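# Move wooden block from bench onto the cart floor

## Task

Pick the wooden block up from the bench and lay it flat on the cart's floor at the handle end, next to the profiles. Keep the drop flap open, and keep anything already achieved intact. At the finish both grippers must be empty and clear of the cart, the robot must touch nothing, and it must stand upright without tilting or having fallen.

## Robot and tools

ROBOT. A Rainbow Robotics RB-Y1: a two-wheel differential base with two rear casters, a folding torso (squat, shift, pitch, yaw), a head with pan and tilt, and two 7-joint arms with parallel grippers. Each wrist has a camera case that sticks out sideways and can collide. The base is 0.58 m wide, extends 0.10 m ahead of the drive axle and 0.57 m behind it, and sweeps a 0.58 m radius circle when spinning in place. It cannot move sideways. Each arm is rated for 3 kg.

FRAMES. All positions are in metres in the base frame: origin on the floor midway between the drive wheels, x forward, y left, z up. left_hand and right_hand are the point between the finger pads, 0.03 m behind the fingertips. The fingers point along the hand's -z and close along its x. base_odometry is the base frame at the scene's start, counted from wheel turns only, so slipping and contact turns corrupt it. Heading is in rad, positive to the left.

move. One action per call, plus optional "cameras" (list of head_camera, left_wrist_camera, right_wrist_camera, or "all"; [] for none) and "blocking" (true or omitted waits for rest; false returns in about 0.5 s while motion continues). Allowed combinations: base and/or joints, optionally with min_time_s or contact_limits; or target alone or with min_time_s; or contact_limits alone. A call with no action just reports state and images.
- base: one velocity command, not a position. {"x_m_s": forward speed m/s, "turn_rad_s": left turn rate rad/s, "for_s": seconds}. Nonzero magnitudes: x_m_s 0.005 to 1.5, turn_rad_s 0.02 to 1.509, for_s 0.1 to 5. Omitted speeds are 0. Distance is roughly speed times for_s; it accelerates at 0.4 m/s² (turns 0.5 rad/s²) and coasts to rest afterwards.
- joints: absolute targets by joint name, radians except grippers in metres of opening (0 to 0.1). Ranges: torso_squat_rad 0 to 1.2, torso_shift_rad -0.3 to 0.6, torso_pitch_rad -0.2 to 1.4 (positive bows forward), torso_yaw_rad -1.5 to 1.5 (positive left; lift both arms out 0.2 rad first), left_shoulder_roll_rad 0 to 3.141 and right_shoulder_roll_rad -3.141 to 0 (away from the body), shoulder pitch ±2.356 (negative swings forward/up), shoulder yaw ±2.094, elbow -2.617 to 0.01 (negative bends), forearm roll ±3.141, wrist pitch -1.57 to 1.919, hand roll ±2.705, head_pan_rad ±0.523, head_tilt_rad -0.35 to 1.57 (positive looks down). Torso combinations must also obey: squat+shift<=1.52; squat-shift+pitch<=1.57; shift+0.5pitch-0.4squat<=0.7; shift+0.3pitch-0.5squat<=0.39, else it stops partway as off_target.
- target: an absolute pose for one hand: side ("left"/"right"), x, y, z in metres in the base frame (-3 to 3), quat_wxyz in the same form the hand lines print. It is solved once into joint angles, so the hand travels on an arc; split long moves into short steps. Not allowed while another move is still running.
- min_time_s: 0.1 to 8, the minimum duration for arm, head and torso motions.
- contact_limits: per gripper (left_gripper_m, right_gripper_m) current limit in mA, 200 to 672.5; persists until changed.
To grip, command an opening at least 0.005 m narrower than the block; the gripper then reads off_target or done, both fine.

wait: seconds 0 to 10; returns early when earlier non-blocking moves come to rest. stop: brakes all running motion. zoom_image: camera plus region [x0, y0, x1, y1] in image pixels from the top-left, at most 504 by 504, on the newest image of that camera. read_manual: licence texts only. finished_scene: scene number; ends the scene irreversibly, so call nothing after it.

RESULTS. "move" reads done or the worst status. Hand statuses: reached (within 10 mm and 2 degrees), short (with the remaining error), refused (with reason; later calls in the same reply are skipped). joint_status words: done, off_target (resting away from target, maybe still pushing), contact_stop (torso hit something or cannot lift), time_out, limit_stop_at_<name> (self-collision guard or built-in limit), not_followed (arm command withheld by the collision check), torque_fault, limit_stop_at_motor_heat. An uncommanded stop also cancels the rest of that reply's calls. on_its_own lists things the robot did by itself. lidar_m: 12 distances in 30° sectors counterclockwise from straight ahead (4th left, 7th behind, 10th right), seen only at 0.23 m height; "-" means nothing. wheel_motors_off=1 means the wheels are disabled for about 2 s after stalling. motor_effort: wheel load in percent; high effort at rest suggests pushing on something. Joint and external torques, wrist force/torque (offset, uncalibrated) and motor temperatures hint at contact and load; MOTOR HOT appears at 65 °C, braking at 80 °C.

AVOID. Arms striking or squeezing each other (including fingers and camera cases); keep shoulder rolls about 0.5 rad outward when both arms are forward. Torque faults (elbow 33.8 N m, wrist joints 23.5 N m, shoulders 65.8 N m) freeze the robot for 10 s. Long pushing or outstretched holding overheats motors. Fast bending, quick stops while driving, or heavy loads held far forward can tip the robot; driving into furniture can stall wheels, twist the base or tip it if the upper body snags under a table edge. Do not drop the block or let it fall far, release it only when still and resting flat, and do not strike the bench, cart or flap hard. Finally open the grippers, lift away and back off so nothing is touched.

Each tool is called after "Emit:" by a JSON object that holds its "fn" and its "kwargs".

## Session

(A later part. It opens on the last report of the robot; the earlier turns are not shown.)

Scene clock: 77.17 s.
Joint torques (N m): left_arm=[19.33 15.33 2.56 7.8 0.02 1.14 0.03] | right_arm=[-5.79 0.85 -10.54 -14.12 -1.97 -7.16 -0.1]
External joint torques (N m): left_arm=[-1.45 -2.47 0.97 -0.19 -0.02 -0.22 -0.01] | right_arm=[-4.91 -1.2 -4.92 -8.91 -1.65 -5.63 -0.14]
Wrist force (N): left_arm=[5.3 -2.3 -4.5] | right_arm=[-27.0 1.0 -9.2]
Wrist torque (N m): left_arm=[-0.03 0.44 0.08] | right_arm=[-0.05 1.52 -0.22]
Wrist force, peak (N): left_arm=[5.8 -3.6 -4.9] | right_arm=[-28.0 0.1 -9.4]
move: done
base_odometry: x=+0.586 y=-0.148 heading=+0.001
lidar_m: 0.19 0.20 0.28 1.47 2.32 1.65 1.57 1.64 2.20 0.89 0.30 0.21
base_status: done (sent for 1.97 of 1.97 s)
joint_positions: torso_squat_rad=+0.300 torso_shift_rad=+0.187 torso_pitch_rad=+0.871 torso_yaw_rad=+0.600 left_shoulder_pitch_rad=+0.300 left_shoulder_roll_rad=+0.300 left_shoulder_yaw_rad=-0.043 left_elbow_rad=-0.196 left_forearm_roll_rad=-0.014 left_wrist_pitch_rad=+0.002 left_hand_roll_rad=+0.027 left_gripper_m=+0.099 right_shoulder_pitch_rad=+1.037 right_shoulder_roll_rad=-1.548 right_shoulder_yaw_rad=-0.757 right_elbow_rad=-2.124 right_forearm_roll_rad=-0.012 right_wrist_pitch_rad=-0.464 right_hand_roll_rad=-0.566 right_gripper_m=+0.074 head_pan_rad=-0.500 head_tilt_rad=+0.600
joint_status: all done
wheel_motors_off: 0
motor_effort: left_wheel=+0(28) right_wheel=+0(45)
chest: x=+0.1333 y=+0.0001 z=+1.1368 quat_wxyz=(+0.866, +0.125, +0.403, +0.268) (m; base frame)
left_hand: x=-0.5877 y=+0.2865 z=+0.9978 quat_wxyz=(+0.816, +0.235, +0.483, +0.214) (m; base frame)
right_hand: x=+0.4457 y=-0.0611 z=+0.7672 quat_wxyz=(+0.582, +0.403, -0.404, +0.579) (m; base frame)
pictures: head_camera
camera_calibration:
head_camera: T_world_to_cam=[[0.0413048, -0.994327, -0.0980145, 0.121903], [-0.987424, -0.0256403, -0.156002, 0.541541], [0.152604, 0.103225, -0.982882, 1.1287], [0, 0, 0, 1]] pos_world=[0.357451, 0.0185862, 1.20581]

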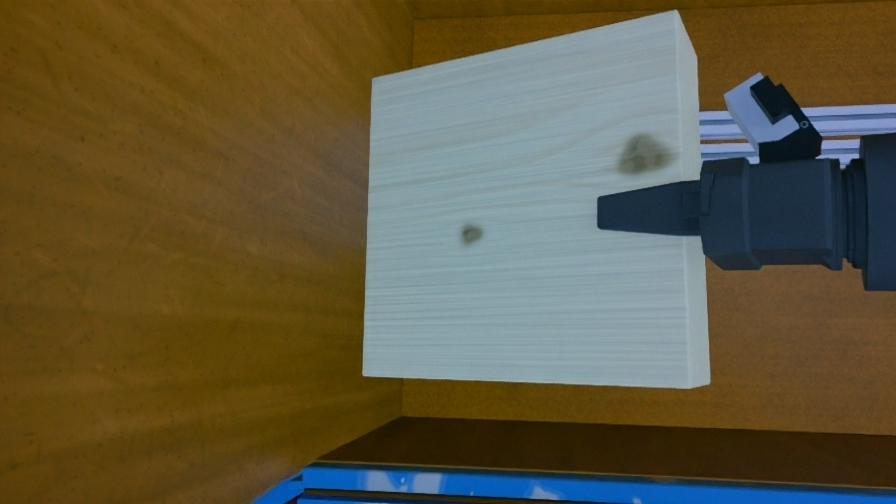

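Emit:
{"fn": "move", "kwargs": {"joints": {"right_shoulder_pitch_rad":0.0,"right_shoulder_roll_rad":-1.48,"right_shoulder_yaw_rad":0.288,"right_elbow_rad":-1.56,"right_forearm_roll_rad":0.09,"right_wrist_pitch_rad":-0.665,"right_hand_roll_rad":-0.487}, "min_time_s": 2}}

Emit:
{"fn": "move", "kwargs": {"target": {"side":"right","x":0.394,"y":-0.08,"z":0.625,"quat_wxyz":[0.5337,0.4639,-0.4639,0.5337]}, "min_time_s": 1.2, "cameras": ["head_camera"]}}

Scene clock: 83.73 s.
Joint torques (N m): left_arm=[19.13 15.53 2.85 7.9 0.06 1.1 0.03] | right_arm=[-8.46 -7.78 -8.15 -13.35 -2.54 -7.44 0.36]
External joint torques (N m): left_arm=[-1.65 -2.27 1.27 -0.08 0.01 -0.25 -0.02] | right_arm=[-6.88 1.88 -3.38 -8.71 -2.11 -5.83 0.32]
Wrist force (N): left_arm=[6.0 -1.9 -4.4] | right_arm=[-26.7 1.5 -9.5]
Wrist torque (N m): left_arm=[-0.08 0.51 0.08] | right_arm=[-0.05 1.53 -0.37]
Wrist force, peak (N): left_arm=[5.8 -2.7 -5.0] | right_arm=[-28.4 4.3 -8.5]
move: done
base_odometry: x=+0.586 y=-0.148 heading=+0.001
lidar_m: 0.19 0.21 0.27 1.46 2.32 1.64 1.57 1.64 2.19 0.89 0.29 0.21
base_status: not commanded
joint_positions: torso_squat_rad=+0.300 torso_shift_rad=+0.187 torso_pitch_rad=+0.871 torso_yaw_rad=+0.600 left_shoulder_pitch_rad=+0.300 left_shoulder_roll_rad=+0.300 left_shoulder_yaw_rad=-0.043 left_elbow_rad=-0.196 left_forearm_roll_rad=-0.014 left_wrist_pitch_rad=+0.002 left_hand_roll_rad=+0.027 left_gripper_m=+0.099 right_shoulder_pitch_rad=+0.002 right_shoulder_roll_rad=-1.480 right_shoulder_yaw_rad=+0.289 right_elbow_rad=-1.558 right_forearm_roll_rad=+0.090 right_wrist_pitch_rad=-0.664 right_hand_roll_rad=-0.487 right_gripper_m=+0.074 head_pan_rad=-0.500 head_tilt_rad=+0.600
joint_status: all done
wheel_motors_off: 0
motor_effort: left_wheel=+0(1) right_wheel=+2(3)
chest: x=+0.1333 y=+0.0001 z=+1.1368 quat_wxyz=(+0.866, +0.125, +0.403, +0.268) (m; base frame)
left_hand: x=-0.5877 y=+0.2865 z=+0.9978 quat_wxyz=(+0.816, +0.235, +0.483, +0.214) (m; base frame)
right_hand: x=+0.4455 y=-0.0594 z=+0.6392 quat_wxyz=(+0.580, +0.405, -0.403, +0.581) (m; base frame)
pictures: none

Scene clock: 85.27 s.
Joint torques (N m): left_arm=[19.36 15.26 2.58 7.75 -0.01 1.22 0] | right_arm=[-4.16 -6.76 -4.99 -12.03 -2.69 -8.52 0.39]
External joint torques (N m): left_arm=[-1.42 -2.54 1 -0.24 -0.05 -0.14 -0.04] | right_arm=[-5.46 1.75 -1.9 -8.29 -2.22 -6.72 0.34]
Wrist force (N): left_arm=[4.9 -2.2 -4.1] | right_arm=[-27.9 0.8 -3.8]
Wrist torque (N m): left_arm=[-0.07 0.39 0.03] | right_arm=[-0.12 1.64 -0.39]
Wrist force, peak (N): left_arm=[6.0 -3.3 -4.6] | right_arm=[-30.1 0.0 -4.8]
move: done
base_odometry: x=+0.586 y=-0.148 heading=+0.001
lidar_m: 0.19 0.20 0.28 1.47 2.31 1.64 1.57 1.64 2.17 0.89 0.30 0.21
base_status: not commanded
joint_positions: torso_squat_rad=+0.300 torso_shift_rad=+0.187 torso_pitch_rad=+0.871 torso_yaw_rad=+0.600 left_shoulder_pitch_rad=+0.300 left_shoulder_roll_rad=+0.300 left_shoulder_yaw_rad=-0.043 left_elbow_rad=-0.196 left_forearm_roll_rad=-0.014 left_wrist_pitch_rad=+0.002 left_hand_roll_rad=+0.027 left_gripper_m=+0.099 right_shoulder_pitch_rad=-0.063 right_shoulder_roll_rad=-1.256 right_shoulder_yaw_rad=+0.345 right_elbow_rad=-1.238 right_forearm_roll_rad=+0.127 right_wrist_pitch_rad=-1.065 right_hand_roll_rad=-0.336 right_gripper_m=+0.074 head_pan_rad=-0.500 head_tilt_rad=+0.600
joint_status: all done
wheel_motors_off: 0
motor_effort: left_wheel=+0(1) right_wheel=-1(2)
chest: x=+0.1333 y=+0.0001 z=+1.1368 quat_wxyz=(+0.866, +0.125, +0.403, +0.268) (m; base frame)
left_hand: x=-0.5877 y=+0.2865 z=+0.9978 quat_wxyz=(+0.816, +0.235, +0.483, +0.214) (m; base frame)
right_hand: x=+0.3934 y=-0.0810 z=+0.6239 quat_wxyz=(+0.536, +0.462, -0.462, +0.535) (m; base frame)
right_hand_status: reached (checked arc, planned for 1.2 s): 2 mm and 0.4 deg off.
pictures: head_camera
camera_calibration:
head_camera: T_world_to_cam=[[0.0413048, -0.994327, -0.0980145, 0.121903], [-0.987424, -0.0256403, -0.156002, 0.541541], [0.152604, 0.103225, -0.982882, 1.1287], [0, 0, 0, 1]] pos_world=[0.357451, 0.0185862, 1.20581]

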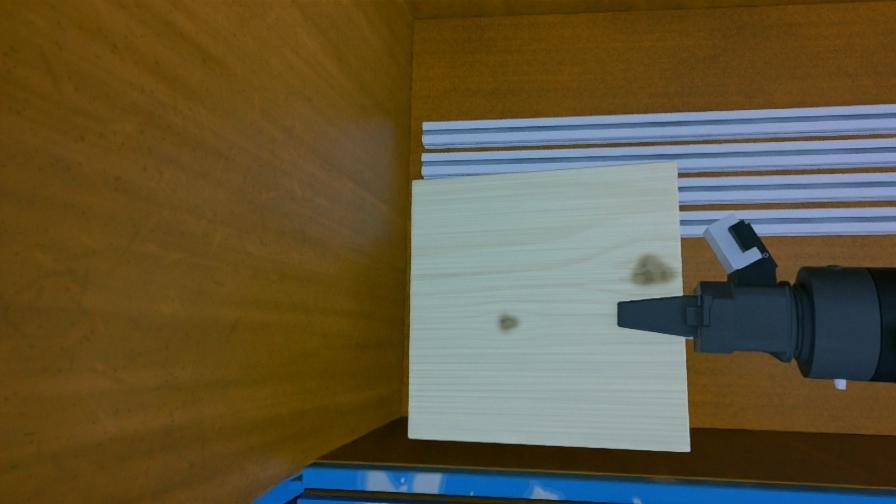

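Emit:
{"fn": "move", "kwargs": {"joints": {"torso_squat_rad":0.94,"torso_shift_rad":0.31}, "min_time_s": 3, "cameras": ["head_camera"]}}

Scene clock: 90.97 s.
Joint torques (N m): left_arm=[19.57 15.29 2.58 7.74 0.02 1.06 0.09] | right_arm=[3.56 -7.52 -4.02 3.08 -1.74 4.42 -2.91]
External joint torques (N m): left_arm=[-1.2 -2.5 0.99 -0.24 -0.03 -0.29 0.04] | right_arm=[2.38 1 -0.89 6.86 -1.26 6.22 -2.96]
Wrist force (N): left_arm=[5.3 -2.5 -4.0] | right_arm=[1.7 6.3 2.5]
Wrist torque (N m): left_arm=[0.01 0.42 0.01] | right_arm=[0.24 -4.44 3.06]
Wrist force, peak (N): left_arm=[6.4 -2.4 -5.1] | right_arm=[-29.5 1.4 -2.6]
move: done
base_odometry: x=+0.586 y=-0.148 heading=+0.001
lidar_m: 0.19 0.20 0.28 1.47 2.30 1.65 1.57 1.64 2.19 0.90 0.29 0.21
base_status: not commanded
joint_positions: torso_squat_rad=+0.940 torso_shift_rad=+0.310 torso_pitch_rad=+0.870 torso_yaw_rad=+0.600 left_shoulder_pitch_rad=+0.300 left_shoulder_roll_rad=+0.300 left_shoulder_yaw_rad=-0.043 left_elbow_rad=-0.196 left_forearm_roll_rad=-0.014 left_wrist_pitch_rad=+0.002 left_hand_roll_rad=+0.027 left_gripper_m=+0.099 right_shoulder_pitch_rad=-0.065 right_shoulder_roll_rad=-1.256 right_shoulder_yaw_rad=+0.345 right_elbow_rad=-1.242 right_forearm_roll_rad=+0.127 right_wrist_pitch_rad=-1.068 right_hand_roll_rad=-0.335 right_gripper_m=+0.076 head_pan_rad=-0.500 head_tilt_rad=+0.600
joint_status: all done
wheel_motors_off: 0
motor_effort: left_wheel=+2(3) right_wheel=+4(4)
chest: x=+0.1343 y=+0.0000 z=+0.8733 quat_wxyz=(+0.866, +0.124, +0.402, +0.268) (m; base frame)
left_hand: x=-0.5865 y=+0.2865 z=+0.7332 quat_wxyz=(+0.816, +0.235, +0.483, +0.214) (m; base frame)
right_hand: x=+0.3955 y=-0.0793 z=+0.3629 quat_wxyz=(+0.533, +0.464, -0.465, +0.534) (m; base frame)
pictures: head_camera
camera_calibration:
head_camera: T_world_to_cam=[[0.0414433, -0.994327, -0.0979563, 0.0958645], [-0.987201, -0.0256392, -0.157408, 0.502609], [0.154004, 0.103226, -0.982663, 0.86917], [0, 0, 0, 1]] pos_world=[0.358348, 0.0184862, 0.942606]

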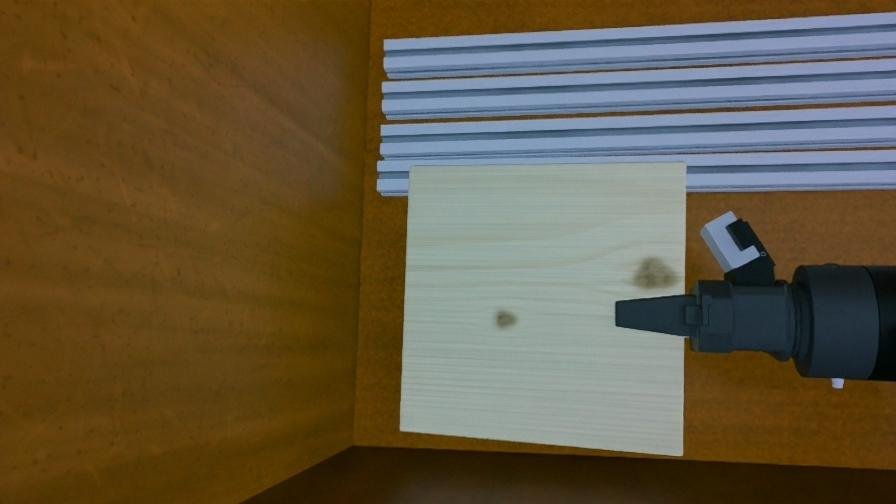

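Emit:
{"fn": "move", "kwargs": {"target": {"side":"right","x":0.389,"y":-0.081,"z":0.388,"quat_wxyz":[0.5244,0.472,-0.4558,0.543]}, "min_time_s": 0.8, "cameras": ["head_camera"]}}

Scene clock: 94.37 s.
Joint torques (N m): left_arm=[19.36 15.54 2.48 7.88 -0.13 1.14 0.01] | right_arm=[-1.99 -8.4 -7.18 -13.14 -2.44 -8.22 0.61]
External joint torques (N m): left_arm=[-1.42 -2.26 0.9 -0.1 -0.18 -0.22 -0.04] | right_arm=[-3.36 -0.29 -3.9 -9.02 -2.04 -6.43 0.56]
Wrist force (N): left_arm=[5.8 -2.1 -4.6] | right_arm=[-27.8 2.9 -3.8]
Wrist torque (N m): left_arm=[-0.10 0.47 0.08] | right_arm=[0.14 1.57 -0.66]
Wrist force, peak (N): left_arm=[5.9 -3.0 -4.8] | right_arm=[-28.9 0.3 -3.8]
move: done
base_odometry: x=+0.586 y=-0.148 heading=+0.001
lidar_m: 0.18 0.20 0.27 1.47 2.31 1.65 1.56 1.65 2.20 0.90 0.30 0.21
base_status: not commanded
joint_positions: torso_squat_rad=+0.940 torso_shift_rad=+0.310 torso_pitch_rad=+0.871 torso_yaw_rad=+0.600 left_shoulder_pitch_rad=+0.300 left_shoulder_roll_rad=+0.300 left_shoulder_yaw_rad=-0.043 left_elbow_rad=-0.196 left_forearm_roll_rad=-0.014 left_wrist_pitch_rad=+0.002 left_hand_roll_rad=+0.027 left_gripper_m=+0.099 right_shoulder_pitch_rad=+0.057 right_shoulder_roll_rad=-1.339 right_shoulder_yaw_rad=+0.293 right_elbow_rad=-1.401 right_forearm_roll_rad=+0.085 right_wrist_pitch_rad=-1.008 right_hand_roll_rad=-0.327 right_gripper_m=+0.074 head_pan_rad=-0.500 head_tilt_rad=+0.600
joint_status: all done
wheel_motors_off: 0
motor_effort: left_wheel=+2(3) right_wheel=+0(2)
chest: x=+0.1347 y=+0.0000 z=+0.8730 quat_wxyz=(+0.866, +0.125, +0.403, +0.268) (m; base frame)
left_hand: x=-0.5863 y=+0.2865 z=+0.7337 quat_wxyz=(+0.816, +0.235, +0.483, +0.214) (m; base frame)
right_hand: x=+0.3884 y=-0.0817 z=+0.3862 quat_wxyz=(+0.525, +0.472, -0.454, +0.543) (m; base frame)
right_hand_status: reached (checked arc, planned for 0.8 s): 2 mm and 0.2 deg off.
pictures: head_camera
camera_calibration:
head_camera: T_world_to_cam=[[0.0413422, -0.994327, -0.0980031, 0.0958795], [-0.98736, -0.0256365, -0.156409, 0.502044], [0.15301, 0.103231, -0.982818, 0.869122], [0, 0, 0, 1]] pos_world=[0.35875, 0.0184862, 0.94211]

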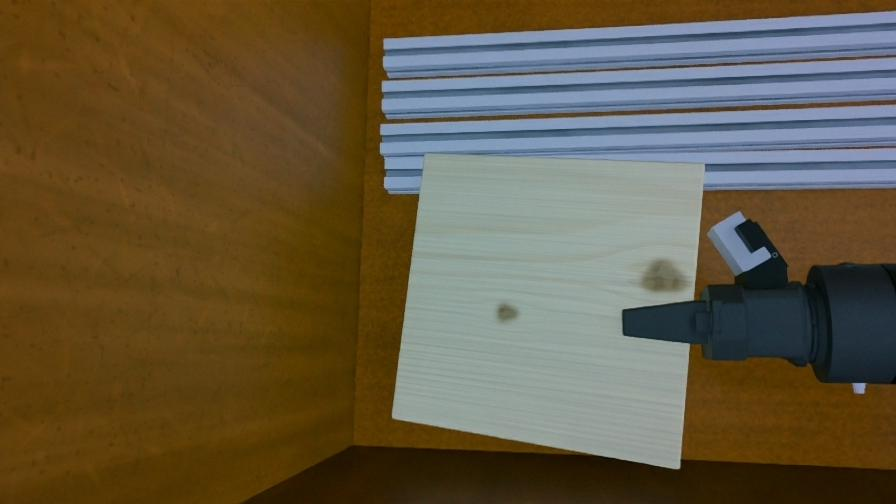

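Emit:
{"fn": "move", "kwargs": {"target": {"side":"right","x":0.391,"y":-0.082,"z":0.378,"quat_wxyz":[0.4705,0.5255,-0.4544,0.5441]}, "min_time_s": 0.8, "cameras": ["head_camera"]}}

Scene clock: 99.87 s.
Joint torques (N m): left_arm=[19.5 15.31 2.6 7.91 -0.04 1.17 -0.04] | right_arm=[-4.93 -8.02 -6.18 -10.67 -3.31 -8.32 0.32]
External joint torques (N m): left_arm=[-1.28 -2.49 1.02 -0.08 -0.09 -0.19 -0.08] | right_arm=[-4.96 1.79 -2.94 -7.48 -2.54 -6.57 0.27]
Wrist force (N): left_arm=[5.7 -2.6 -4.1] | right_arm=[-28.9 -0.9 -0.6]
Wrist torque (N m): left_arm=[0.01 0.48 0.02] | right_arm=[-0.26 1.54 -0.56]
Wrist force, peak (N): left_arm=[6.2 -3.1 -4.5] | right_arm=[-33.1 -0.5 0.6]
move: done
base_odometry: x=+0.586 y=-0.148 heading=+0.001
lidar_m: 0.19 0.20 0.28 1.47 2.32 1.66 1.57 1.64 2.19 0.89 0.30 0.21
base_status: not commanded
joint_positions: torso_squat_rad=+0.940 torso_shift_rad=+0.310 torso_pitch_rad=+0.871 torso_yaw_rad=+0.600 left_shoulder_pitch_rad=+0.300 left_shoulder_roll_rad=+0.300 left_shoulder_yaw_rad=-0.043 left_elbow_rad=-0.196 left_forearm_roll_rad=-0.014 left_wrist_pitch_rad=+0.002 left_hand_roll_rad=+0.027 left_gripper_m=+0.099 right_shoulder_pitch_rad=-0.198 right_shoulder_roll_rad=-1.273 right_shoulder_yaw_rad=+0.428 right_elbow_rad=-1.110 right_forearm_roll_rad=+0.211 right_wrist_pitch_rad=-1.280 right_hand_roll_rad=-0.397 right_gripper_m=+0.074 head_pan_rad=-0.500 head_tilt_rad=+0.600
joint_status: all done
wheel_motors_off: 0
motor_effort: left_wheel=+1(2) right_wheel=-1(3)
chest: x=+0.1347 y=+0.0000 z=+0.8730 quat_wxyz=(+0.866, +0.125, +0.403, +0.268) (m; base frame)
left_hand: x=-0.5862 y=+0.2865 z=+0.7338 quat_wxyz=(+0.816, +0.235, +0.483, +0.214) (m; base frame)
right_hand: x=+0.3904 y=-0.0829 z=+0.3768 quat_wxyz=(+0.472, +0.524, -0.453, +0.545) (m; base frame)
right_hand_status: reached (checked arc, planned for 0.8 s): 2 mm and 0.3 deg off.
pictures: head_camera
camera_calibration:
head_camera: T_world_to_cam=[[0.0413242, -0.994327, -0.0980145, 0.0958828], [-0.987391, -0.0256375, -0.156212, 0.501953], [0.152813, 0.103234, -0.982848, 0.869108], [0, 0, 0, 1]] pos_world=[0.35885, 0.0184862, 0.94201]

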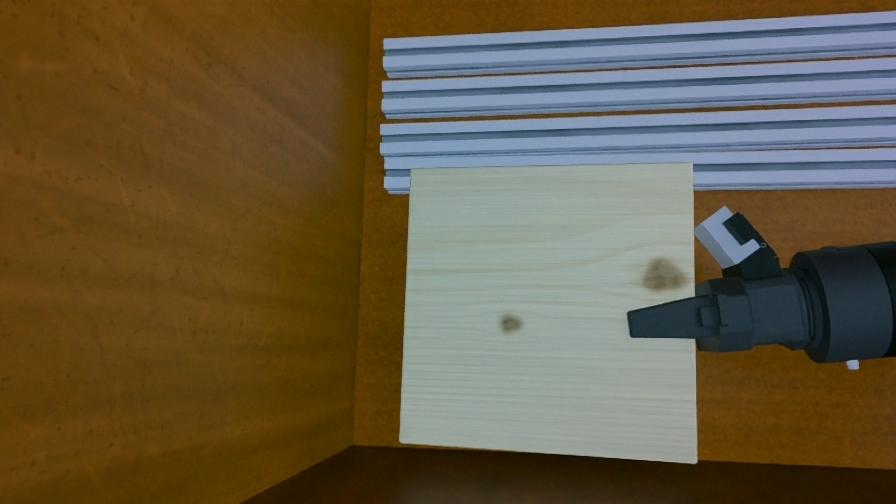

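Emit:
{"fn": "move", "kwargs": {"target": {"side":"right","x":0.392,"y":-0.078,"z":0.332,"quat_wxyz":[0.4705,0.5255,-0.4544,0.5441]}, "min_time_s": 1, "cameras": ["head_camera","right_wrist_camera"]}}

Scene clock: 103.67 s.
Joint torques (N m): left_arm=[19.24 15.37 2.57 7.65 -0.05 1.15 -0.03] | right_arm=[8.87 -1.47 4.12 8.11 4.57 6.26 0.87]
External joint torques (N m): left_arm=[-1.52 -2.41 0.99 -0.32 -0.1 -0.2 -0.08] | right_arm=[10.18 8 6.46 9.99 5.26 8.06 0.81]
Wrist force (N): left_arm=[4.8 -3.2 -3.9] | right_arm=[54.6 -10.7 4.0]
Wrist torque (N m): left_arm=[0.09 0.36 0.02] | right_arm=[0.35 4.65 -0.72]
Wrist force, peak (N): left_arm=[6.1 -2.6 -4.8] | right_arm=[101.7 16.5 34.2]
move: done
base_odometry: x=+0.586 y=-0.148 heading=+0.001
lidar_m: 0.19 0.20 0.28 1.47 2.31 1.65 1.57 1.64 2.19 0.89 0.28 0.21
base_status: not commanded
joint_positions: torso_squat_rad=+0.940 torso_shift_rad=+0.309 torso_pitch_rad=+0.868 torso_yaw_rad=+0.600 left_shoulder_pitch_rad=+0.300 left_shoulder_roll_rad=+0.300 left_shoulder_yaw_rad=-0.043 left_elbow_rad=-0.196 left_forearm_roll_rad=-0.014 left_wrist_pitch_rad=+0.002 left_hand_roll_rad=+0.027 left_gripper_m=+0.099 right_shoulder_pitch_rad=-0.471 right_shoulder_roll_rad=-1.092 right_shoulder_yaw_rad=+0.522 right_elbow_rad=-0.657 right_forearm_roll_rad=+0.331 right_wrist_pitch_rad=-1.488 right_hand_roll_rad=-0.370 right_gripper_m=+0.074 head_pan_rad=-0.500 head_tilt_rad=+0.600
joint_status: all done
wheel_motors_off: 0
motor_effort: left_wheel=+0(4) right_wheel=-5(10)
chest: x=+0.1336 y=+0.0002 z=+0.8738 quat_wxyz=(+0.867, +0.124, +0.402, +0.268) (m; base frame)
left_hand: x=-0.5869 y=+0.2866 z=+0.7322 quat_wxyz=(+0.817, +0.234, +0.482, +0.214) (m; base frame)
right_hand: x=+0.3945 y=-0.0770 z=+0.3360 quat_wxyz=(+0.471, +0.521, -0.456, +0.546) (m; base frame)
right_hand_status: reached (checked arc, planned for 1.0 s): 5 mm and 0.6 deg off.
pictures: head_camera, right_wrist_camera
camera_calibration:
head_camera: T_world_to_cam=[[0.04166, -0.994376, -0.0973654, 0.0955552], [-0.986894, -0.025748, -0.159304, 0.503545], [0.155902, 0.102726, -0.982416, 0.869265], [0, 0, 0, 1]] pos_world=[0.357444, 0.0186871, 0.943501]
right_wrist_camera: T_world_to_cam=[[0.0373472, -0.00900339, -0.999262, 0.319092], [-0.781291, -0.623721, -0.0235808, 0.295183], [-0.623048, 0.781595, -0.0303285, 0.388357], [0, 0, 0, 1]] pos_world=[0.460672, -0.116553, 0.337595]

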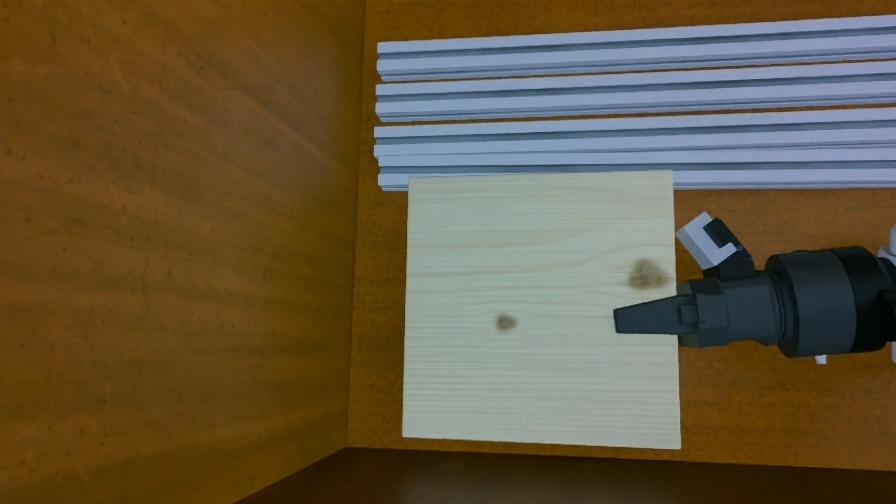

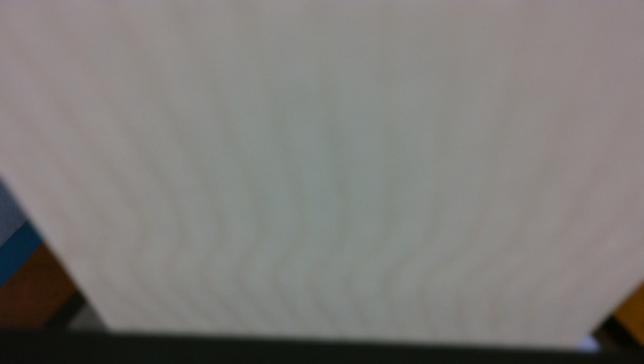

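Emit:
{"fn": "move", "kwargs": {"target": {"side":"right","x":0.392,"y":-0.078,"z":0.338,"quat_wxyz":[0.4822,0.511,-0.4419,0.5577]}, "min_time_s": 0.8}}

Emit:
{"fn": "move", "kwargs": {"joints": {"right_gripper_m":0.088}, "cameras": ["head_camera","right_wrist_camera"]}}

Scene clock: 108.93 s.
Joint torques (N m): left_arm=[19.27 15.46 2.56 7.78 -0.01 1.13 0.06] | right_arm=[0.92 -16.18 -6.15 1.74 -0.92 1.95 0.62]
External joint torques (N m): left_arm=[-1.5 -2.34 0.98 -0.2 -0.06 -0.23 0.02] | right_arm=[1.67 -6.59 -3.47 4.2 -0.23 3.73 0.57]
Wrist force (N): left_arm=[5.6 -2.8 -4.4] | right_arm=[-4.6 2.4 -2.7]
Wrist torque (N m): left_arm=[-0.01 0.48 0.06] | right_arm=[0.72 -3.47 -0.46]
Wrist force, peak (N): left_arm=[6.1 -3.5 -5.0] | right_arm=[79.8 -4.0 -9.7]
move: done
base_odometry: x=+0.586 y=-0.148 heading=+0.001
lidar_m: 0.20 0.21 0.27 1.46 2.31 1.64 1.57 1.63 2.18 0.89 0.29 0.21
base_status: not commanded
joint_positions: torso_squat_rad=+0.940 torso_shift_rad=+0.310 torso_pitch_rad=+0.870 torso_yaw_rad=+0.600 left_shoulder_pitch_rad=+0.300 left_shoulder_roll_rad=+0.300 left_shoulder_yaw_rad=-0.043 left_elbow_rad=-0.196 left_forearm_roll_rad=-0.014 left_wrist_pitch_rad=+0.002 left_hand_roll_rad=+0.027 left_gripper_m=+0.099 right_shoulder_pitch_rad=-0.379 right_shoulder_roll_rad=-1.152 right_shoulder_yaw_rad=+0.501 right_elbow_rad=-0.830 right_forearm_roll_rad=+0.309 right_wrist_pitch_rad=-1.366 right_hand_roll_rad=-0.394 right_gripper_m=+0.074 head_pan_rad=-0.500 head_tilt_rad=+0.600
joint_status: all done
wheel_motors_off: 0
motor_effort: left_wheel=+3(5) right_wheel=-3(8)
chest: x=+0.1345 y=+0.0001 z=+0.8732 quat_wxyz=(+0.866, +0.125, +0.403, +0.268) (m; base frame)
left_hand: x=-0.5864 y=+0.2865 z=+0.7335 quat_wxyz=(+0.816, +0.235, +0.483, +0.214) (m; base frame)
right_hand: x=+0.3909 y=-0.0769 z=+0.3372 quat_wxyz=(+0.481, +0.514, -0.442, +0.556) (m; base frame)
right_hand_status: reached (checked arc, planned for 0.8 s): 2 mm and 0.5 deg off.
pictures: none

Scene clock: 109.57 s.
Joint torques (N m): left_arm=[18.96 15.42 2.21 7.88 -0.01 1.19 0.03] | right_arm=[0.95 -13.71 -5.45 0.06 -0.88 -0.78 0.56]
External joint torques (N m): left_arm=[-1.82 -2.37 0.63 -0.1 -0.06 -0.16 -0.02] | right_arm=[1.7 -4.1 -2.76 2.51 -0.19 0.99 0.51]
Wrist force (N): left_arm=[5.1 -2.0 -4.6] | right_arm=[-3.6 3.8 -3.6]
Wrist torque (N m): left_arm=[-0.10 0.41 0.06] | right_arm=[-0.28 -0.31 -0.33]
Wrist force, peak (N): left_arm=[5.2 -3.4 -5.0] | right_arm=[-6.9 1.5 -3.2]
move: done
base_odometry: x=+0.586 y=-0.148 heading=+0.001
lidar_m: 0.19 0.20 0.28 1.47 2.31 1.65 1.57 1.63 2.20 0.90 0.30 0.21
base_status: not commanded
joint_positions: torso_squat_rad=+0.940 torso_shift_rad=+0.310 torso_pitch_rad=+0.870 torso_yaw_rad=+0.600 left_shoulder_pitch_rad=+0.300 left_shoulder_roll_rad=+0.300 left_shoulder_yaw_rad=-0.043 left_elbow_rad=-0.196 left_forearm_roll_rad=-0.014 left_wrist_pitch_rad=+0.002 left_hand_roll_rad=+0.027 left_gripper_m=+0.099 right_shoulder_pitch_rad=-0.379 right_shoulder_roll_rad=-1.152 right_shoulder_yaw_rad=+0.501 right_elbow_rad=-0.830 right_forearm_roll_rad=+0.309 right_wrist_pitch_rad=-1.365 right_hand_roll_rad=-0.394 right_gripper_m=+0.088 head_pan_rad=-0.500 head_tilt_rad=+0.600
joint_status: all done
wheel_motors_off: 0
motor_effort: left_wheel=+3(4) right_wheel=-4(5)
chest: x=+0.1345 y=+0.0001 z=+0.8732 quat_wxyz=(+0.866, +0.125, +0.403, +0.268) (m; base frame)
left_hand: x=-0.5864 y=+0.2865 z=+0.7335 quat_wxyz=(+0.816, +0.235, +0.483, +0.214) (m; base frame)
right_hand: x=+0.3911 y=-0.0772 z=+0.3370 quat_wxyz=(+0.481, +0.514, -0.442, +0.556) (m; base frame)
pictures: head_camera, right_wrist_camera
camera_calibration:
head_camera: T_world_to_cam=[[0.0414938, -0.994323, -0.0979754, 0.0959356], [-0.98729, -0.0257471, -0.15683, 0.502268], [0.153417, 0.103238, -0.982754, 0.869229], [0, 0, 0, 1]] pos_world=[0.358549, 0.0185859, 0.942408]
right_wrist_camera: T_world_to_cam=[[0.0336517, -0.0509064, -0.998136, 0.318066], [-0.777934, -0.628319, 0.00581752, 0.280882], [-0.627444, 0.776288, -0.0607458, 0.398013], [0, 0, 0, 1]] pos_world=[0.457536, -0.116298, 0.340017]

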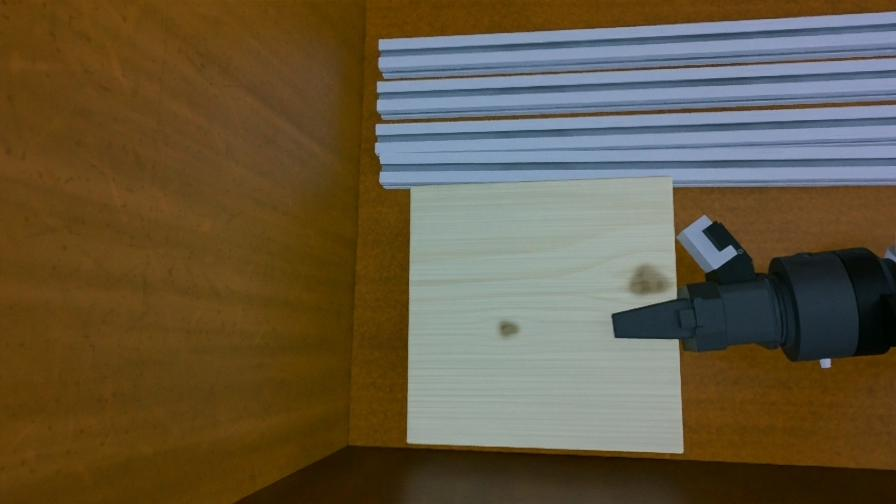

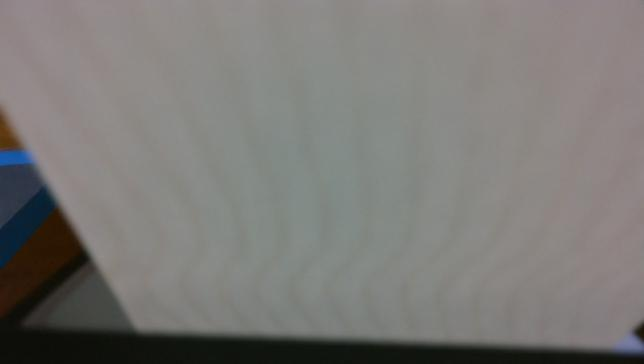

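Emit:
{"fn": "move", "kwargs": {"joints": {"right_gripper_m":0.095}}}

Emit:
{"fn": "move", "kwargs": {"target": {"side":"right","x":0.399,"y":-0.132,"z":0.34,"quat_wxyz":[0.4822,0.511,-0.4419,0.5577]}, "min_time_s": 0.8, "cameras": ["head_camera","right_wrist_camera"]}}

Scene clock: 111.33 s.
Joint torques (N m): left_arm=[19.17 15.44 2.43 7.74 -0.03 1.08 0.01] | right_arm=[0.77 -12.51 -4.9 2.89 -0.26 4.09 0.46]
External joint torques (N m): left_arm=[-1.59 -2.36 0.85 -0.24 -0.08 -0.28 -0.03] | right_arm=[1.54 -2.9 -2.21 5.35 0.43 5.84 0.41]
Wrist force (N): left_arm=[5.8 -2.6 -4.3] | right_arm=[22.0 8.5 4.7]
Wrist torque (N m): left_arm=[-0.03 0.52 0.05] | right_arm=[-0.38 0.60 -0.61]
Wrist force, peak (N): left_arm=[5.9 -3.1 -4.8] | right_arm=[25.2 8.4 5.5]
move: done
base_odometry: x=+0.586 y=-0.148 heading=+0.001
lidar_m: 0.19 0.20 0.27 1.46 2.32 1.64 1.57 1.64 2.18 0.90 0.28 0.20
base_status: not commanded
joint_positions: torso_squat_rad=+0.940 torso_shift_rad=+0.310 torso_pitch_rad=+0.869 torso_yaw_rad=+0.600 left_shoulder_pitch_rad=+0.300 left_shoulder_roll_rad=+0.300 left_shoulder_yaw_rad=-0.043 left_elbow_rad=-0.196 left_forearm_roll_rad=-0.014 left_wrist_pitch_rad=+0.002 left_hand_roll_rad=+0.027 left_gripper_m=+0.099 right_shoulder_pitch_rad=-0.379 right_shoulder_roll_rad=-1.153 right_shoulder_yaw_rad=+0.501 right_elbow_rad=-0.831 right_forearm_roll_rad=+0.309 right_wrist_pitch_rad=-1.366 right_hand_roll_rad=-0.394 right_gripper_m=+0.095 head_pan_rad=-0.500 head_tilt_rad=+0.600
joint_status: all done
wheel_motors_off: 0
motor_effort: left_wheel=+3(4) right_wheel=-2(3)
chest: x=+0.1342 y=+0.0001 z=+0.8733 quat_wxyz=(+0.866, +0.124, +0.402, +0.268) (m; base frame)
left_hand: x=-0.5865 y=+0.2865 z=+0.7332 quat_wxyz=(+0.816, +0.235, +0.483, +0.214) (m; base frame)
right_hand: x=+0.3912 y=-0.0772 z=+0.3378 quat_wxyz=(+0.481, +0.514, -0.442, +0.556) (m; base frame)
pictures: none

Scene clock: 112.47 s.
Joint torques (N m): left_arm=[18.9 15.34 2.4 7.9 -0.03 1.12 0] | right_arm=[0.35 -14.27 -4.63 -1.11 -1 -3.67 0.31]
External joint torques (N m): left_arm=[-1.87 -2.46 0.82 -0.08 -0.07 -0.24 -0.04] | right_arm=[0.29 -3.05 -2.18 -0.24 -0.31 -1.89 0.26]
Wrist force (N): left_arm=[5.2 -2.3 -4.4] | right_arm=[-17.2 0.7 -2.8]
Wrist torque (N m): left_arm=[-0.03 0.44 0.02] | right_arm=[-0.18 -0.73 -0.32]
Wrist force, peak (N): left_arm=[5.1 -3.1 -4.9] | right_arm=[25.2 0.8 -6.8]
move: done
base_odometry: x=+0.586 y=-0.148 heading=+0.001
lidar_m: 0.19 0.20 0.28 1.47 2.32 1.66 1.57 1.64 2.18 0.89 0.27 0.21
base_status: not commanded
joint_positions: torso_squat_rad=+0.940 torso_shift_rad=+0.310 torso_pitch_rad=+0.870 torso_yaw_rad=+0.600 left_shoulder_pitch_rad=+0.300 left_shoulder_roll_rad=+0.300 left_shoulder_yaw_rad=-0.043 left_elbow_rad=-0.196 left_forearm_roll_rad=-0.014 left_wrist_pitch_rad=+0.002 left_hand_roll_rad=+0.027 left_gripper_m=+0.099 right_shoulder_pitch_rad=-0.386 right_shoulder_roll_rad=-1.180 right_shoulder_yaw_rad=+0.493 right_elbow_rad=-0.643 right_forearm_roll_rad=+0.298 right_wrist_pitch_rad=-1.549 right_hand_roll_rad=-0.361 right_gripper_m=+0.095 head_pan_rad=-0.500 head_tilt_rad=+0.600
joint_status: all done
wheel_motors_off: 0
motor_effort: left_wheel=+3(5) right_wheel=-2(4)
chest: x=+0.1345 y=+0.0001 z=+0.8731 quat_wxyz=(+0.866, +0.125, +0.403, +0.268) (m; base frame)
left_hand: x=-0.5864 y=+0.2865 z=+0.7336 quat_wxyz=(+0.816, +0.235, +0.483, +0.214) (m; base frame)
right_hand: x=+0.3983 y=-0.1314 z=+0.3399 quat_wxyz=(+0.485, +0.509, -0.440, +0.558) (m; base frame)
right_hand_status: reached (checked arc, planned for 0.8 s): 1 mm and 0.4 deg off.
pictures: head_camera, right_wrist_camera
camera_calibration:
head_camera: T_world_to_cam=[[0.0414848, -0.994323, -0.0979811, 0.0959344], [-0.987306, -0.0257476, -0.156731, 0.502166], [0.153319, 0.103239, -0.982769, 0.869181], [0, 0, 0, 1]] pos_world=[0.358549, 0.0185859, 0.942309]
right_wrist_camera: T_world_to_cam=[[0.0362732, -0.0621765, -0.997406, 0.315121], [-0.780147, -0.625507, 0.010621, 0.252041], [-0.624544, 0.777737, -0.0711959, 0.447305], [0, 0, 0, 1]] pos_world=[0.46456, -0.17064, 0.343473]

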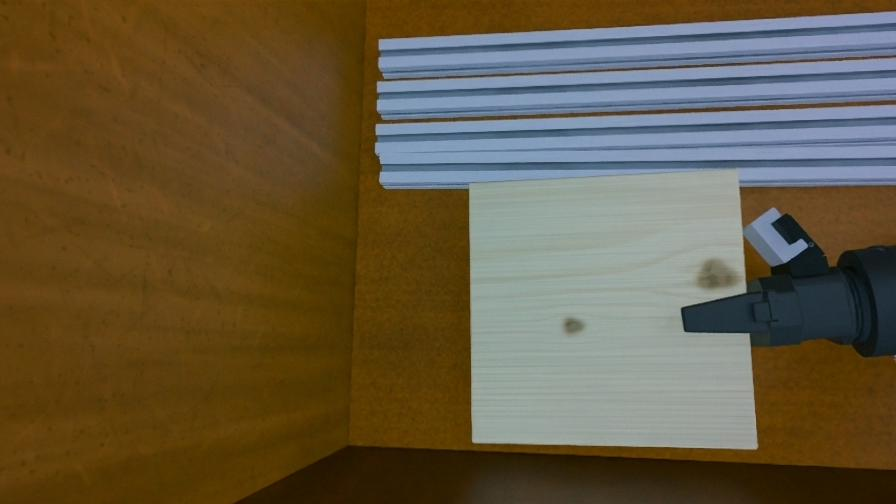

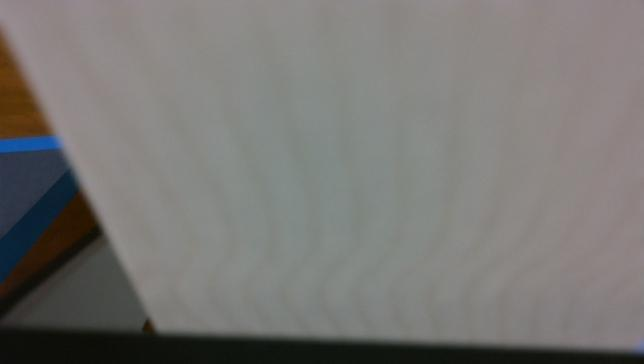

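Emit:
{"fn": "move", "kwargs": {"target": {"side":"right","x":0.389,"y":-0.065,"z":0.341,"quat_wxyz":[0.4822,0.511,-0.4419,0.5577]}, "min_time_s": 1.2}}

Emit:
{"fn": "move", "kwargs": {"joints": {"right_gripper_m":0.1}}}

Emit:
{"fn": "move", "kwargs": {"target": {"side":"right","x":0.401,"y":-0.15,"z":0.339,"quat_wxyz":[0.4822,0.511,-0.4419,0.5577]}, "min_time_s": 0.1, "cameras": ["head_camera","right_wrist_camera"]}}

Scene clock: 115.70 s.
Joint torques (N m): left_arm=[19.24 15.57 2.55 7.94 -0.08 1.1 -0.09] | right_arm=[-2.02 -6.52 -3.02 -6.93 -1.53 -4.1 -0.22]
External joint torques (N m): left_arm=[-1.54 -2.23 0.97 -0.04 -0.12 -0.26 -0.14] | right_arm=[-1.21 2.79 -0.22 -4.03 -0.85 -2.33 -0.27]
Wrist force (N): left_arm=[5.4 -2.4 -4.3] | right_arm=[-17.7 2.4 2.6]
Wrist torque (N m): left_arm=[-0.06 0.41 0.06] | right_arm=[-0.36 -0.48 -0.22]
Wrist force, peak (N): left_arm=[6.2 -2.3 -4.9] | right_arm=[36.0 3.9 22.6]
move: done
base_odometry: x=+0.586 y=-0.148 heading=+0.001
lidar_m: 0.20 0.20 0.27 1.48 2.32 1.66 1.57 1.64 2.18 0.90 0.30 0.20
base_status: not commanded
joint_positions: torso_squat_rad=+0.940 torso_shift_rad=+0.310 torso_pitch_rad=+0.870 torso_yaw_rad=+0.600 left_shoulder_pitch_rad=+0.300 left_shoulder_roll_rad=+0.300 left_shoulder_yaw_rad=-0.043 left_elbow_rad=-0.196 left_forearm_roll_rad=-0.014 left_wrist_pitch_rad=+0.002 left_hand_roll_rad=+0.027 left_gripper_m=+0.099 right_shoulder_pitch_rad=-0.358 right_shoulder_roll_rad=-1.161 right_shoulder_yaw_rad=+0.496 right_elbow_rad=-0.906 right_forearm_roll_rad=+0.304 right_wrist_pitch_rad=-1.309 right_hand_roll_rad=-0.401 right_gripper_m=+0.095 head_pan_rad=-0.500 head_tilt_rad=+0.600
joint_status: all done
wheel_motors_off: 0
motor_effort: left_wheel=+0(3) right_wheel=+0(3)
chest: x=+0.1345 y=+0.0001 z=+0.8731 quat_wxyz=(+0.866, +0.124, +0.403, +0.268) (m; base frame)
left_hand: x=-0.5864 y=+0.2865 z=+0.7335 quat_wxyz=(+0.816, +0.235, +0.483, +0.214) (m; base frame)
right_hand: x=+0.3891 y=-0.0660 z=+0.3411 quat_wxyz=(+0.480, +0.514, -0.443, +0.556) (m; base frame)
right_hand_status: reached (checked arc, planned for 1.2 s): 1 mm and 0.5 deg off.
pictures: none

Scene clock: 116.17 s.
Joint torques (N m): left_arm=[19.17 15.39 2.49 7.77 0.03 1.11 0.19] | right_arm=[-1.79 -6.78 -2.46 -4.82 -0.91 -0.81 -0.12]
External joint torques (N m): left_arm=[-1.61 -2.4 0.91 -0.21 -0.01 -0.25 0.14] | right_arm=[-0.97 2.53 0.34 -1.92 -0.23 0.91 -0.17]
Wrist force (N): left_arm=[4.7 -3.1 -4.5] | right_arm=[1.0 3.8 10.7]
Wrist torque (N m): left_arm=[0.04 0.37 0.04] | right_arm=[-0.38 0.50 -0.34]
Wrist force, peak (N): left_arm=[6.0 -2.4 -4.8] | right_arm=[-16.8 1.9 2.8]
move: done
base_odometry: x=+0.586 y=-0.148 heading=+0.001
lidar_m: 0.19 0.20 0.28 1.48 2.31 1.65 1.57 1.63 2.17 0.88 0.31 0.20
base_status: not commanded
joint_positions: torso_squat_rad=+0.940 torso_shift_rad=+0.310 torso_pitch_rad=+0.870 torso_yaw_rad=+0.600 left_shoulder_pitch_rad=+0.300 left_shoulder_roll_rad=+0.300 left_shoulder_yaw_rad=-0.043 left_elbow_rad=-0.196 left_forearm_roll_rad=-0.014 left_wrist_pitch_rad=+0.002 left_hand_roll_rad=+0.027 left_gripper_m=+0.099 right_shoulder_pitch_rad=-0.358 right_shoulder_roll_rad=-1.161 right_shoulder_yaw_rad=+0.496 right_elbow_rad=-0.907 right_forearm_roll_rad=+0.304 right_wrist_pitch_rad=-1.310 right_hand_roll_rad=-0.401 right_gripper_m=+0.099 head_pan_rad=-0.500 head_tilt_rad=+0.600
joint_status: all done
wheel_motors_off: 0
motor_effort: left_wheel=+0(1) right_wheel=+1(1)
chest: x=+0.1344 y=+0.0001 z=+0.8732 quat_wxyz=(+0.866, +0.124, +0.403, +0.268) (m; base frame)
left_hand: x=-0.5864 y=+0.2866 z=+0.7334 quat_wxyz=(+0.816, +0.235, +0.483, +0.214) (m; base frame)
right_hand: x=+0.3890 y=-0.0659 z=+0.3415 quat_wxyz=(+0.479, +0.514, -0.444, +0.556) (m; base frame)
pictures: none

Scene clock: 117.20 s.
Joint torques (N m): left_arm=[19.04 15.47 2.2 7.76 -0.02 1.03 0.02] | right_arm=[0.54 -13.64 -1.37 1.42 -0.66 -2.75 -0.12]
External joint torques (N m): left_arm=[-1.73 -2.33 0.62 -0.22 -0.07 -0.33 -0.02] | right_arm=[0.74 -1.24 0.63 1.12 -0.15 -0.81 -0.17]
Wrist force (N): left_arm=[5.2 -2.2 -5.0] | right_arm=[-11.6 1.8 -1.6]
Wrist torque (N m): left_arm=[-0.09 0.46 0.02] | right_arm=[-0.30 -0.66 -0.32]
Wrist force, peak (N): left_arm=[5.9 -3.1 -4.5] | right_arm=[90.7 4.3 -10.2]
move: done
base_odometry: x=+0.586 y=-0.148 heading=+0.001
lidar_m: 0.19 0.21 0.28 1.47 2.32 1.65 1.57 1.65 2.19 0.90 0.29 0.21
base_status: not commanded
joint_positions: torso_squat_rad=+0.940 torso_shift_rad=+0.310 torso_pitch_rad=+0.870 torso_yaw_rad=+0.600 left_shoulder_pitch_rad=+0.300 left_shoulder_roll_rad=+0.300 left_shoulder_yaw_rad=-0.043 left_elbow_rad=-0.196 left_forearm_roll_rad=-0.014 left_wrist_pitch_rad=+0.002 left_hand_roll_rad=+0.027 left_gripper_m=+0.099 right_shoulder_pitch_rad=-0.465 right_shoulder_roll_rad=-1.261 right_shoulder_yaw_rad=+0.850 right_elbow_rad=-0.594 right_forearm_roll_rad=+0.001 right_wrist_pitch_rad=-1.570 right_hand_roll_rad=-0.258 right_gripper_m=+0.099 head_pan_rad=-0.500 head_tilt_rad=+0.600
joint_status: all done
wheel_motors_off: 0
motor_effort: left_wheel=+1(7) right_wheel=-2(9)
chest: x=+0.1345 y=+0.0001 z=+0.8732 quat_wxyz=(+0.866, +0.124, +0.403, +0.268) (m; base frame)
left_hand: x=-0.5864 y=+0.2865 z=+0.7335 quat_wxyz=(+0.816, +0.235, +0.483, +0.214) (m; base frame)
right_hand: x=+0.4010 y=-0.1494 z=+0.3393 quat_wxyz=(+0.490, +0.501, -0.437, +0.563) (m; base frame)
right_hand_status: reached (checked arc, as near as the solve gets, planned for 0.7 s): 1 mm and 1.7 deg off.
pictures: head_camera, right_wrist_camera
camera_calibration:
head_camera: T_world_to_cam=[[0.041478, -0.994334, -0.0978735, 0.0958458], [-0.987275, -0.0257372, -0.156924, 0.502352], [0.153516, 0.103137, -0.982749, 0.869191], [0, 0, 0, 1]] pos_world=[0.358549, 0.0185861, 0.942408]
right_wrist_camera: T_world_to_cam=[[0.0420382, -0.0845961, -0.995528, 0.307128], [-0.783899, -0.620578, 0.0196326, 0.241944], [-0.619464, 0.779568, -0.0924028, 0.468402], [0, 0, 0, 1]] pos_world=[0.466906, -0.189024, 0.344286]

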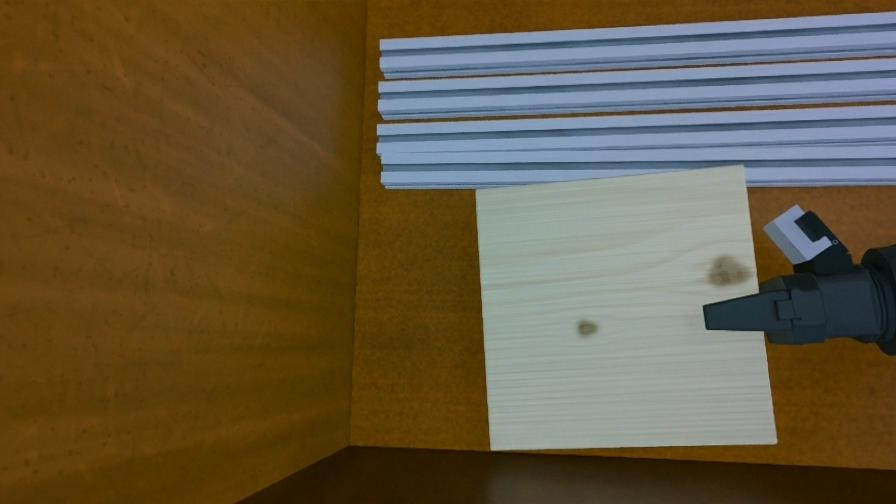

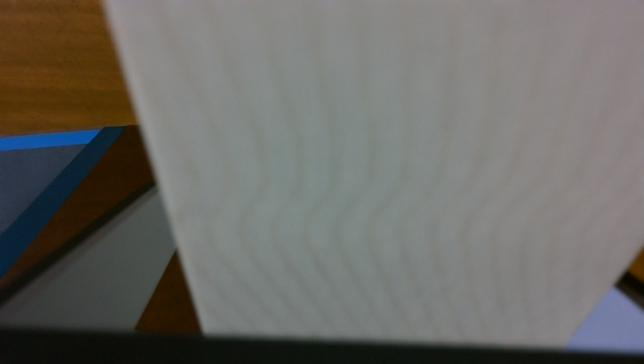

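Emit:
{"fn": "move", "kwargs": {"target": {"side":"right","x":0.384,"y":-0.066,"z":0.341,"quat_wxyz":[0.4822,0.511,-0.4419,0.5577]}, "min_time_s": 1.5, "cameras": ["head_camera"]}}

Emit:
{"fn": "move", "kwargs": {"target": {"side":"right","x":0.386,"y":-0.072,"z":0.347,"quat_wxyz":[0.5365,0.4338,-0.3751,0.6205]}, "min_time_s": 0.8, "cameras": ["head_camera","right_wrist_camera"]}}

Scene clock: 124.47 s.
Joint torques (N m): left_arm=[19.12 15.28 2.39 7.78 -0.03 1.16 0.02] | right_arm=[-1.46 -8.59 -3.11 -4.55 -0.58 -1.38 0.44]
External joint torques (N m): left_arm=[-1.66 -2.51 0.81 -0.2 -0.08 -0.2 -0.02] | right_arm=[-0.06 1.53 -0.58 -2.17 -0.18 0.48 0.39]
Wrist force (N): left_arm=[5.5 -2.9 -4.1] | right_arm=[-0.9 3.1 10.1]
Wrist torque (N m): left_arm=[0.04 0.43 0.00] | right_arm=[-0.49 0.43 -0.42]
Wrist force, peak (N): left_arm=[6.0 -2.3 -5.0] | right_arm=[69.6 4.4 35.7]
move: done
base_odometry: x=+0.586 y=-0.148 heading=+0.000
lidar_m: 0.19 0.21 0.28 1.47 2.31 1.65 1.56 1.65 2.18 0.89 0.30 0.20
base_status: not commanded
joint_positions: torso_squat_rad=+0.940 torso_shift_rad=+0.310 torso_pitch_rad=+0.870 torso_yaw_rad=+0.600 left_shoulder_pitch_rad=+0.300 left_shoulder_roll_rad=+0.300 left_shoulder_yaw_rad=-0.043 left_elbow_rad=-0.196 left_forearm_roll_rad=-0.014 left_wrist_pitch_rad=+0.002 left_hand_roll_rad=+0.027 left_gripper_m=+0.099 right_shoulder_pitch_rad=-0.454 right_shoulder_roll_rad=-1.266 right_shoulder_yaw_rad=+0.849 right_elbow_rad=-0.937 right_forearm_roll_rad=-0.003 right_wrist_pitch_rad=-1.266 right_hand_roll_rad=-0.252 right_gripper_m=+0.099 head_pan_rad=-0.500 head_tilt_rad=+0.600
joint_status: all done
wheel_motors_off: 0
motor_effort: left_wheel=-1(2) right_wheel=+1(4)
chest: x=+0.1345 y=+0.0001 z=+0.8732 quat_wxyz=(+0.866, +0.124, +0.403, +0.268) (m; base frame)
left_hand: x=-0.5864 y=+0.2866 z=+0.7334 quat_wxyz=(+0.816, +0.235, +0.483, +0.214) (m; base frame)
right_hand: x=+0.3841 y=-0.0664 z=+0.3409 quat_wxyz=(+0.482, +0.512, -0.442, +0.558) (m; base frame)
right_hand_status: reached (checked arc, planned for 1.5 s): 0 mm and 0.1 deg off.
pictures: head_camera
camera_calibration:
head_camera: T_world_to_cam=[[0.0413661, -0.994347, -0.0977898, 0.0958077], [-0.98728, -0.0256406, -0.156911, 0.502338], [0.153516, 0.103037, -0.98276, 0.869203], [0, 0, 0, 1]] pos_world=[0.358549, 0.0185867, 0.942408]

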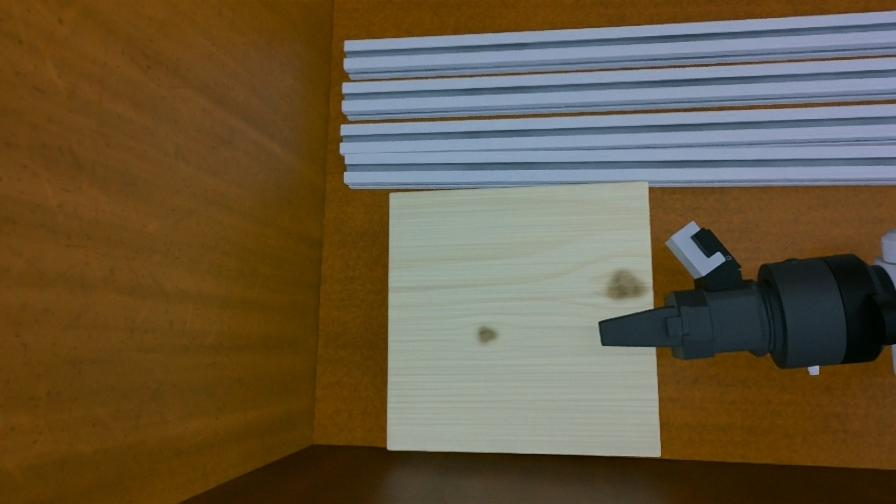

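Scene clock: 125.60 s.
Joint torques (N m): left_arm=[19.21 15.14 2.51 7.83 -0.01 1.07 -0.03] | right_arm=[-2.01 -12.1 -6 -6.58 -0.88 -4.1 0.18]
External joint torques (N m): left_arm=[-1.57 -2.66 0.92 -0.16 -0.06 -0.29 -0.08] | right_arm=[-0.61 -1.12 -2.83 -2.78 -0.72 -2.31 0.14]
Wrist force (N): left_arm=[5.4 -2.6 -4.5] | right_arm=[-17.8 3.5 -3.0]
Wrist torque (N m): left_arm=[-0.04 0.45 0.04] | right_arm=[-0.56 -0.65 -0.30]
Wrist force, peak (N): left_arm=[5.2 -3.7 -5.3] | right_arm=[80.5 10.9 -0.1]
move: done
base_odometry: x=+0.586 y=-0.148 heading=+0.001
lidar_m: 0.19 0.21 0.28 1.47 2.31 1.65 1.57 1.63 2.19 0.90 0.28 0.21
base_status: not commanded
joint_positions: torso_squat_rad=+0.940 torso_shift_rad=+0.310 torso_pitch_rad=+0.870 torso_yaw_rad=+0.600 left_shoulder_pitch_rad=+0.300 left_shoulder_roll_rad=+0.300 left_shoulder_yaw_rad=-0.043 left_elbow_rad=-0.196 left_forearm_roll_rad=-0.014 left_wrist_pitch_rad=+0.002 left_hand_roll_rad=+0.027 left_gripper_m=+0.099 right_shoulder_pitch_rad=-0.262 right_shoulder_roll_rad=-1.537 right_shoulder_yaw_rad=+0.789 right_elbow_rad=-1.435 right_forearm_roll_rad=-0.118 right_wrist_pitch_rad=-0.782 right_hand_roll_rad=-0.211 right_gripper_m=+0.099 head_pan_rad=-0.500 head_tilt_rad=+0.600
joint_status: all done
wheel_motors_off: 0
motor_effort: left_wheel=+0(7) right_wheel=-1(6)
chest: x=+0.1345 y=+0.0001 z=+0.8731 quat_wxyz=(+0.866, +0.125, +0.403, +0.268) (m; base frame)
left_hand: x=-0.5864 y=+0.2865 z=+0.7336 quat_wxyz=(+0.816, +0.235, +0.483, +0.214) (m; base frame)
right_hand: x=+0.3853 y=-0.0723 z=+0.3465 quat_wxyz=(+0.535, +0.437, -0.373, +0.620) (m; base frame)
right_hand_status: reached (checked arc, planned for 0.8 s): 1 mm and 0.4 deg off.
pictures: head_camera, right_wrist_camera
camera_calibration:
head_camera: T_world_to_cam=[[0.0414722, -0.994325, -0.0979714, 0.0959258], [-0.987308, -0.0257382, -0.156716, 0.502251], [0.153305, 0.103227, -0.982772, 0.869174], [0, 0, 0, 1]] pos_world=[0.358649, 0.0185859, 0.942309]
right_wrist_camera: T_world_to_cam=[[0.0720149, -0.307898, -0.94869, 0.277449], [-0.777685, -0.612895, 0.139881, 0.233868], [-0.624516, 0.727708, -0.283585, 0.463684], [0, 0, 0, 1]] pos_world=[0.451474, -0.108664, 0.361993]

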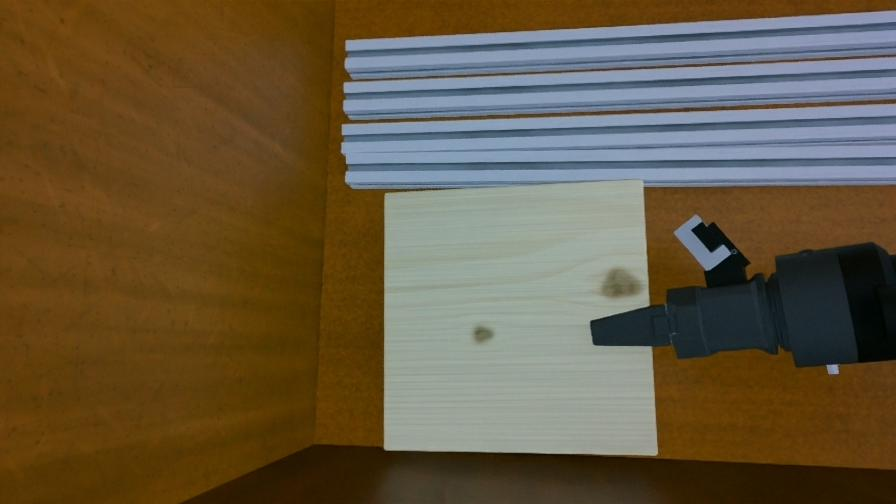

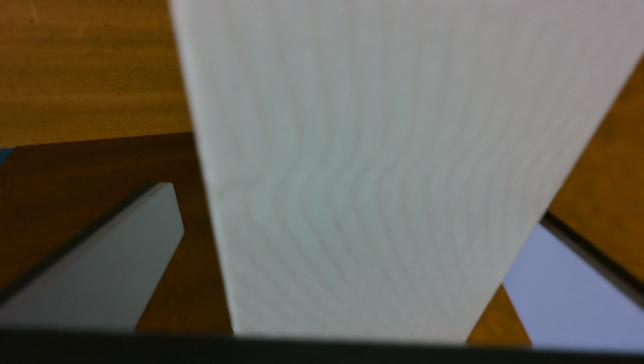

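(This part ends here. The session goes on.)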